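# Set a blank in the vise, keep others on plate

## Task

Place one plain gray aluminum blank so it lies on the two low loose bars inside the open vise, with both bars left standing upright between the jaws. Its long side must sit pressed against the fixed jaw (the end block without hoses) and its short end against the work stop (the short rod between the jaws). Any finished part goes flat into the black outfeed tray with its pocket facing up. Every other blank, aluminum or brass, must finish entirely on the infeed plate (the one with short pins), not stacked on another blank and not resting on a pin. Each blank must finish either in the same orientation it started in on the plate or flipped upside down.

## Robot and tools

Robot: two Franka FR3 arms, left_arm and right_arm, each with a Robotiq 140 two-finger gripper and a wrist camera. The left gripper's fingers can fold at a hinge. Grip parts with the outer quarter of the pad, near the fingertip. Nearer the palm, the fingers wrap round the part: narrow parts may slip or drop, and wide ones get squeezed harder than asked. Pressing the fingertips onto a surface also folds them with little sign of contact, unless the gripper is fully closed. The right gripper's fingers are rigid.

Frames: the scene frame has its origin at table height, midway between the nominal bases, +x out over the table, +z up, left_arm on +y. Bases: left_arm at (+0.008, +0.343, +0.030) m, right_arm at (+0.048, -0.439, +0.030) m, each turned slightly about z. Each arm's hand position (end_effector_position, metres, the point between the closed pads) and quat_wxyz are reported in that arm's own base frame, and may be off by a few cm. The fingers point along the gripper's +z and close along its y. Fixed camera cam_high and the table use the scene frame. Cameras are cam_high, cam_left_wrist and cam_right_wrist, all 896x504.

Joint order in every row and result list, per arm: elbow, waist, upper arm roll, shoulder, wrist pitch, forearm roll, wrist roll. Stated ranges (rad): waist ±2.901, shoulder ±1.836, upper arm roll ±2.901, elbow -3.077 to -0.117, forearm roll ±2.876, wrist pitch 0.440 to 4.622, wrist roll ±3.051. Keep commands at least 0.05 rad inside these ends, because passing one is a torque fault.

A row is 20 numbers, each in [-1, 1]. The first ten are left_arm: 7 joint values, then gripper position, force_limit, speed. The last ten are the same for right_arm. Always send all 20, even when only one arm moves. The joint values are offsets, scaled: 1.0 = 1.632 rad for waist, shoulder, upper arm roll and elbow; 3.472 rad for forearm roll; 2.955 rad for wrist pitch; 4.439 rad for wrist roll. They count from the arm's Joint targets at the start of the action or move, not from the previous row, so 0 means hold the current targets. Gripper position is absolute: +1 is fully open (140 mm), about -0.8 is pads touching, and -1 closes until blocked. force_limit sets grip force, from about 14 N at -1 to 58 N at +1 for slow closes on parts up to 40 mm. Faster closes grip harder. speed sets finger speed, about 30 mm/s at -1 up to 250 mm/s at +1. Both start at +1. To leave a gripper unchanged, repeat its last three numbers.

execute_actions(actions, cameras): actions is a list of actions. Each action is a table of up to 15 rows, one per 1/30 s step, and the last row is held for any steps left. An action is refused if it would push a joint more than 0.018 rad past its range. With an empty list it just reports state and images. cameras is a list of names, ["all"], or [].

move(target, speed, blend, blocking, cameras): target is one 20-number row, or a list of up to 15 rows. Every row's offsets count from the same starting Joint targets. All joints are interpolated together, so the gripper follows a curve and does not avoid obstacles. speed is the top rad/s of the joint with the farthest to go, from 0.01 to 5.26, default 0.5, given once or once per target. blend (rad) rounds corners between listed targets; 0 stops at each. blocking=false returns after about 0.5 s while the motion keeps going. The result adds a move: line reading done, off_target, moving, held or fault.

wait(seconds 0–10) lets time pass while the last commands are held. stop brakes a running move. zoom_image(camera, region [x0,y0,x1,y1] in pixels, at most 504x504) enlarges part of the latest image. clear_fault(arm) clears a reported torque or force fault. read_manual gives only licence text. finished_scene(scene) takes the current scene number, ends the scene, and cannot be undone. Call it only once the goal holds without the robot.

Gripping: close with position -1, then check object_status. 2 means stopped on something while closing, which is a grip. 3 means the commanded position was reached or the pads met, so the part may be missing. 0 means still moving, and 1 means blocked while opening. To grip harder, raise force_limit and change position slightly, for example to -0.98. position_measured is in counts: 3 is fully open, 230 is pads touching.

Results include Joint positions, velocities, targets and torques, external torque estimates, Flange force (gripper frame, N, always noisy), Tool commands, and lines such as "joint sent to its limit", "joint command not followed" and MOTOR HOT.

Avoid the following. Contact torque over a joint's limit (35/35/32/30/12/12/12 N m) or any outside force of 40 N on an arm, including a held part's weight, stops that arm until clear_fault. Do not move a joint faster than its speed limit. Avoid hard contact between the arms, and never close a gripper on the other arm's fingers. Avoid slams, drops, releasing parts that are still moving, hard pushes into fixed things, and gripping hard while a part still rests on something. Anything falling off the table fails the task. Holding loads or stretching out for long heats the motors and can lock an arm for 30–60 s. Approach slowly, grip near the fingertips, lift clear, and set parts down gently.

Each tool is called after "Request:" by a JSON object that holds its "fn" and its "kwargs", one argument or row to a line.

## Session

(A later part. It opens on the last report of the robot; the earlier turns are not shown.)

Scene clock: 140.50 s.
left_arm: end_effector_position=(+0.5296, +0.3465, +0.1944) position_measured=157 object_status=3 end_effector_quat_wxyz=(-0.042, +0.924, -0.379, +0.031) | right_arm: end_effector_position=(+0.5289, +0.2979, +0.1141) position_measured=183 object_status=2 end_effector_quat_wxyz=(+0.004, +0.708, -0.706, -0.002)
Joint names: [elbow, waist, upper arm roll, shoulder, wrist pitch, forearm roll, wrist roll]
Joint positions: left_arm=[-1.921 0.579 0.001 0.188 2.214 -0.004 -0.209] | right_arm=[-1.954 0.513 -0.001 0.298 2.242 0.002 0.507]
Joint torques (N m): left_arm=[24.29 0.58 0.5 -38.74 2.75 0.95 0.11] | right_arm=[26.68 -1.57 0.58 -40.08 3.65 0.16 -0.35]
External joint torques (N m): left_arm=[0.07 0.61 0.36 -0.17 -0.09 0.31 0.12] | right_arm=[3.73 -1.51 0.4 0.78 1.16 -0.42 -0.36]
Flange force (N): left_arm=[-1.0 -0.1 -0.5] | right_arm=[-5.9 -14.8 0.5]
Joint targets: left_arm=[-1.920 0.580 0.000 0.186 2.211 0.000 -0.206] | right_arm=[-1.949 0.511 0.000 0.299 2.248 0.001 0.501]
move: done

Request:
{"fn": "move", "kwargs": {
  "target": [
    [0,0,0,0,0,0,0,-0.22,-0.2,-1,0.0116,0.0115,0,0.0076,-0.0022,0,0.0042,-1,-0.2,-1]
  ],
  "speed": 0.02,
  "cameras": ["cam_right_wrist"]
}}

Request:
{"fn": "zoom_image", "kwargs": {
  "camera": "cam_right_wrist",
  "region": [350, 60, 600, 360]
}}

Scene clock: 143.47 s.
left_arm: end_effector_position=(+0.5296, +0.3465, +0.1944) position_measured=157 object_status=3 end_effector_quat_wxyz=(-0.042, +0.924, -0.379, +0.031) | right_arm: end_effector_position=(+0.5287, +0.3059, +0.1142) position_measured=183 object_status=2 end_effector_quat_wxyz=(+0.005, +0.709, -0.705, -0.002)
Joint names: [elbow, waist, upper arm roll, shoulder, wrist pitch, forearm roll, wrist roll]
Joint positions: left_arm=[-1.921 0.579 0.001 0.188 2.214 -0.004 -0.209] | right_arm=[-1.935 0.526 -0.002 0.31 2.233 0.001 0.517]
Joint torques (N m): left_arm=[24.28 0.57 0.49 -38.69 2.75 0.94 0.11] | right_arm=[26.56 1.69 2.47 -39.93 3.93 0.62 0.13]
External joint torques (N m): left_arm=[0.12 0.6 0.34 -0.23 -0.07 0.3 0.12] | right_arm=[3.52 1.72 2.25 1.39 1.43 0.03 0.12]
Flange force (N): left_arm=[-0.9 -0.2 -0.6] | right_arm=[-11.0 -12.6 2.0]
Joint targets: left_arm=[-1.920 0.580 0.000 0.186 2.211 0.000 -0.206] | right_arm=[-1.930 0.529 0.000 0.312 2.241 0.001 0.520]
move: done
camera_calibration:
cam_right_wrist: T_world_to_cam=[[-0.999715, -0.0237131, 0.00284342, 0.544947], [-0.0213119, 0.939484, 0.341928, -0.311023], [-0.0107795, 0.34177, -0.939722, 0.143992], [0, 0, 0, 1]] pos_world=[0.539715, 0.255911, 0.24011]
Images, in order (width x height): cam_right_wrist 896x504.

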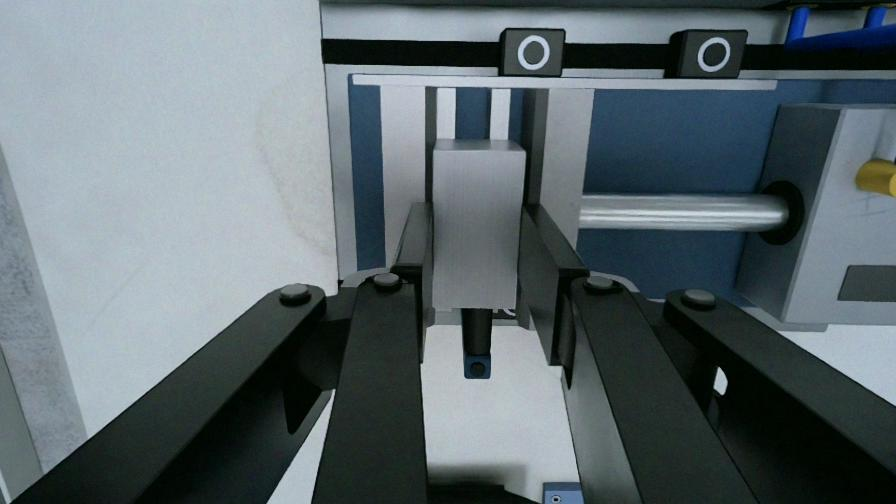

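Scaled by 1.680 from the camera's 896x504 image, which has a finer 1280x720 frame.

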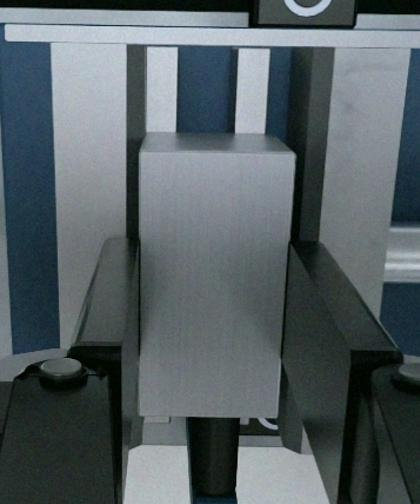

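Request:
{"fn": "move", "kwargs": {
  "target": [
    [0,0,0,0,0,0,0,-0.22,-0.2,-1,-0.0054,-0.001,0,0.0022,0.0042,0,0,-1,-0.2,-1]
  ],
  "speed": 0.02
}}

Scene clock: 147.27 s.
left_arm: end_effector_position=(+0.5296, +0.3465, +0.1944) position_measured=157 object_status=3 end_effector_quat_wxyz=(-0.042, +0.924, -0.379, +0.031) | right_arm: end_effector_position=(+0.5287, +0.3058, +0.1141) position_measured=183 object_status=2 end_effector_quat_wxyz=(+0.005, +0.709, -0.705, -0.002)
Joint names: [elbow, waist, upper arm roll, shoulder, wrist pitch, forearm roll, wrist roll]
Joint positions: left_arm=[-1.921 0.579 0.001 0.188 2.214 -0.004 -0.209] | right_arm=[-1.936 0.526 -0.002 0.309 2.234 0.001 0.517]
Joint torques (N m): left_arm=[24.34 0.58 0.46 -38.71 2.75 0.95 0.08] | right_arm=[23.06 1.29 2.46 -36.68 4.67 0.66 0.11]
External joint torques (N m): left_arm=[0.22 0.66 0.37 -0.35 -0.07 0.31 0.09] | right_arm=[0.04 1.29 2.21 4.62 2.17 0.08 0.11]
Flange force (N): left_arm=[-0.9 -0.2 -0.8] | right_arm=[-7.4 -7.3 10.9]
Joint targets: left_arm=[-1.920 0.580 0.000 0.186 2.211 0.000 -0.206] | right_arm=[-1.939 0.528 0.000 0.315 2.254 0.001 0.520]
move: off_target (right_arm); right_arm: the wrist pitch is farthest, 0.019 rad from its target

Request:
{"fn": "move", "kwargs": {
  "target": [
    [0,0,0,0,0,0,0,-0.22,-0.2,-1,0.0012,0,0,-0.0021,-0.0018,0,0,-1,-0.2,-1],
    [0,0,0,0,0,0,0,-0.22,-0.2,-1,0.0012,0,0,-0.0021,-0.0018,0,0,-0.221,-0.2,-1],
    [0,0,0,0,0,0,0,-0.22,-0.2,-1,0.0308,0,0,-0.0425,-0.0404,0,0,-0.221,-0.2,-1]
  ],
  "speed": [0.03,0.03,0.15],
  "cameras": ["cam_right_wrist","cam_high"]
}}

Request:
{"fn": "zoom_image", "kwargs": {
  "camera": "cam_right_wrist",
  "region": [395, 70, 545, 300]
}}

Request:
{"fn": "zoom_image", "kwargs": {
  "camera": "cam_high",
  "region": [420, 160, 620, 340]
}}

Scene clock: 155.70 s.
left_arm: end_effector_position=(+0.5296, +0.3465, +0.1944) position_measured=157 object_status=3 end_effector_quat_wxyz=(-0.042, +0.924, -0.379, +0.031) | right_arm: end_effector_position=(+0.5321, +0.3082, +0.1656) position_measured=157 object_status=3 end_effector_quat_wxyz=(-0.002, +0.709, -0.705, +0.000)
Joint names: [elbow, waist, upper arm roll, shoulder, wrist pitch, forearm roll, wrist roll]
Joint positions: left_arm=[-1.921 0.579 0.001 0.188 2.214 -0.004 -0.209] | right_arm=[-1.889 0.526 -0.002 0.246 2.14 0.001 0.517]
Joint velocities: left_arm=[within noise] | right_arm=[0 0 -0.001 0.001 -0.005 0.001 0]
Joint torques (N m): left_arm=[24.3 0.53 0.51 -38.68 2.73 0.95 0.09] | right_arm=[25.28 0.1 0.9 -39.54 2.17 0.64 0.05]
External joint torques (N m): left_arm=[0.02 0.42 0.24 -0.1 -0.11 0.31 0.1] | right_arm=[1.39 -0.08 0.55 0.6 -0.37 0.01 0.05]
Flange force (N): left_arm=[-0.7 -0.1 -0.4] | right_arm=[-4.2 -6.8 -1.8]
Joint targets: left_arm=[-1.920 0.580 0.000 0.186 2.211 0.000 -0.206] | right_arm=[-1.888 0.528 0.000 0.246 2.134 0.001 0.520]
move: done; target 2's new numbers were sent with right_arm's wrist pitch 0.014 rad from that target
camera_calibration:
cam_right_wrist: T_world_to_cam=[[-0.999657, -0.0237704, -0.0109771, 0.550534], [-0.0261073, 0.936728, 0.349082, -0.328516], [0.00198473, 0.349249, -0.937028, 0.181967], [0, 0, 0, 1]] pos_world=[0.541407, 0.257265, 0.29123]
Images, in order (width x height): cam_high 896x504, cam_right_wrist 896x504.

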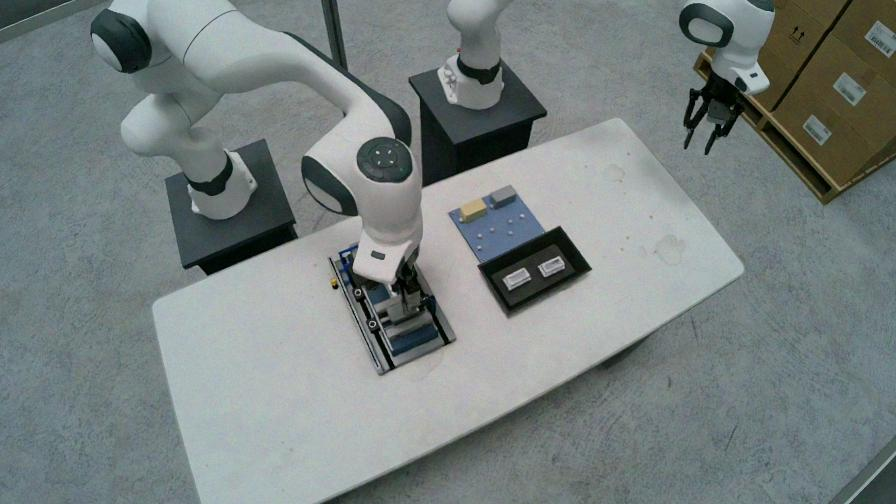

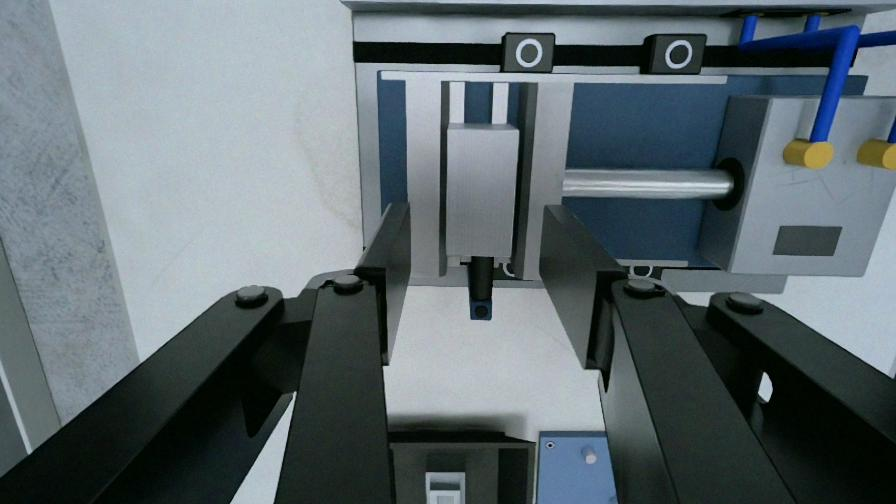

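Scaled by 2.191 from the camera's 896x504 image, which has a finer 1280x720 frame.

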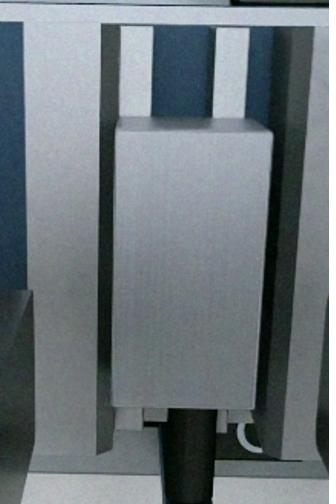

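Scaled by 2.520 from the camera's 896x504 image, which has a finer 1280x720 frame.

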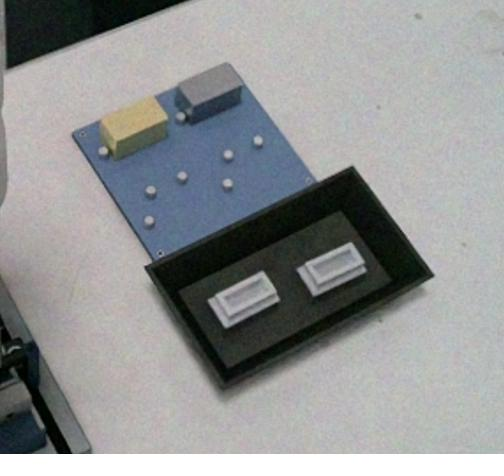

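Request:
{"fn": "finished_scene", "kwargs": {
  "scene": 2
}}

The scene is finished: the task was done.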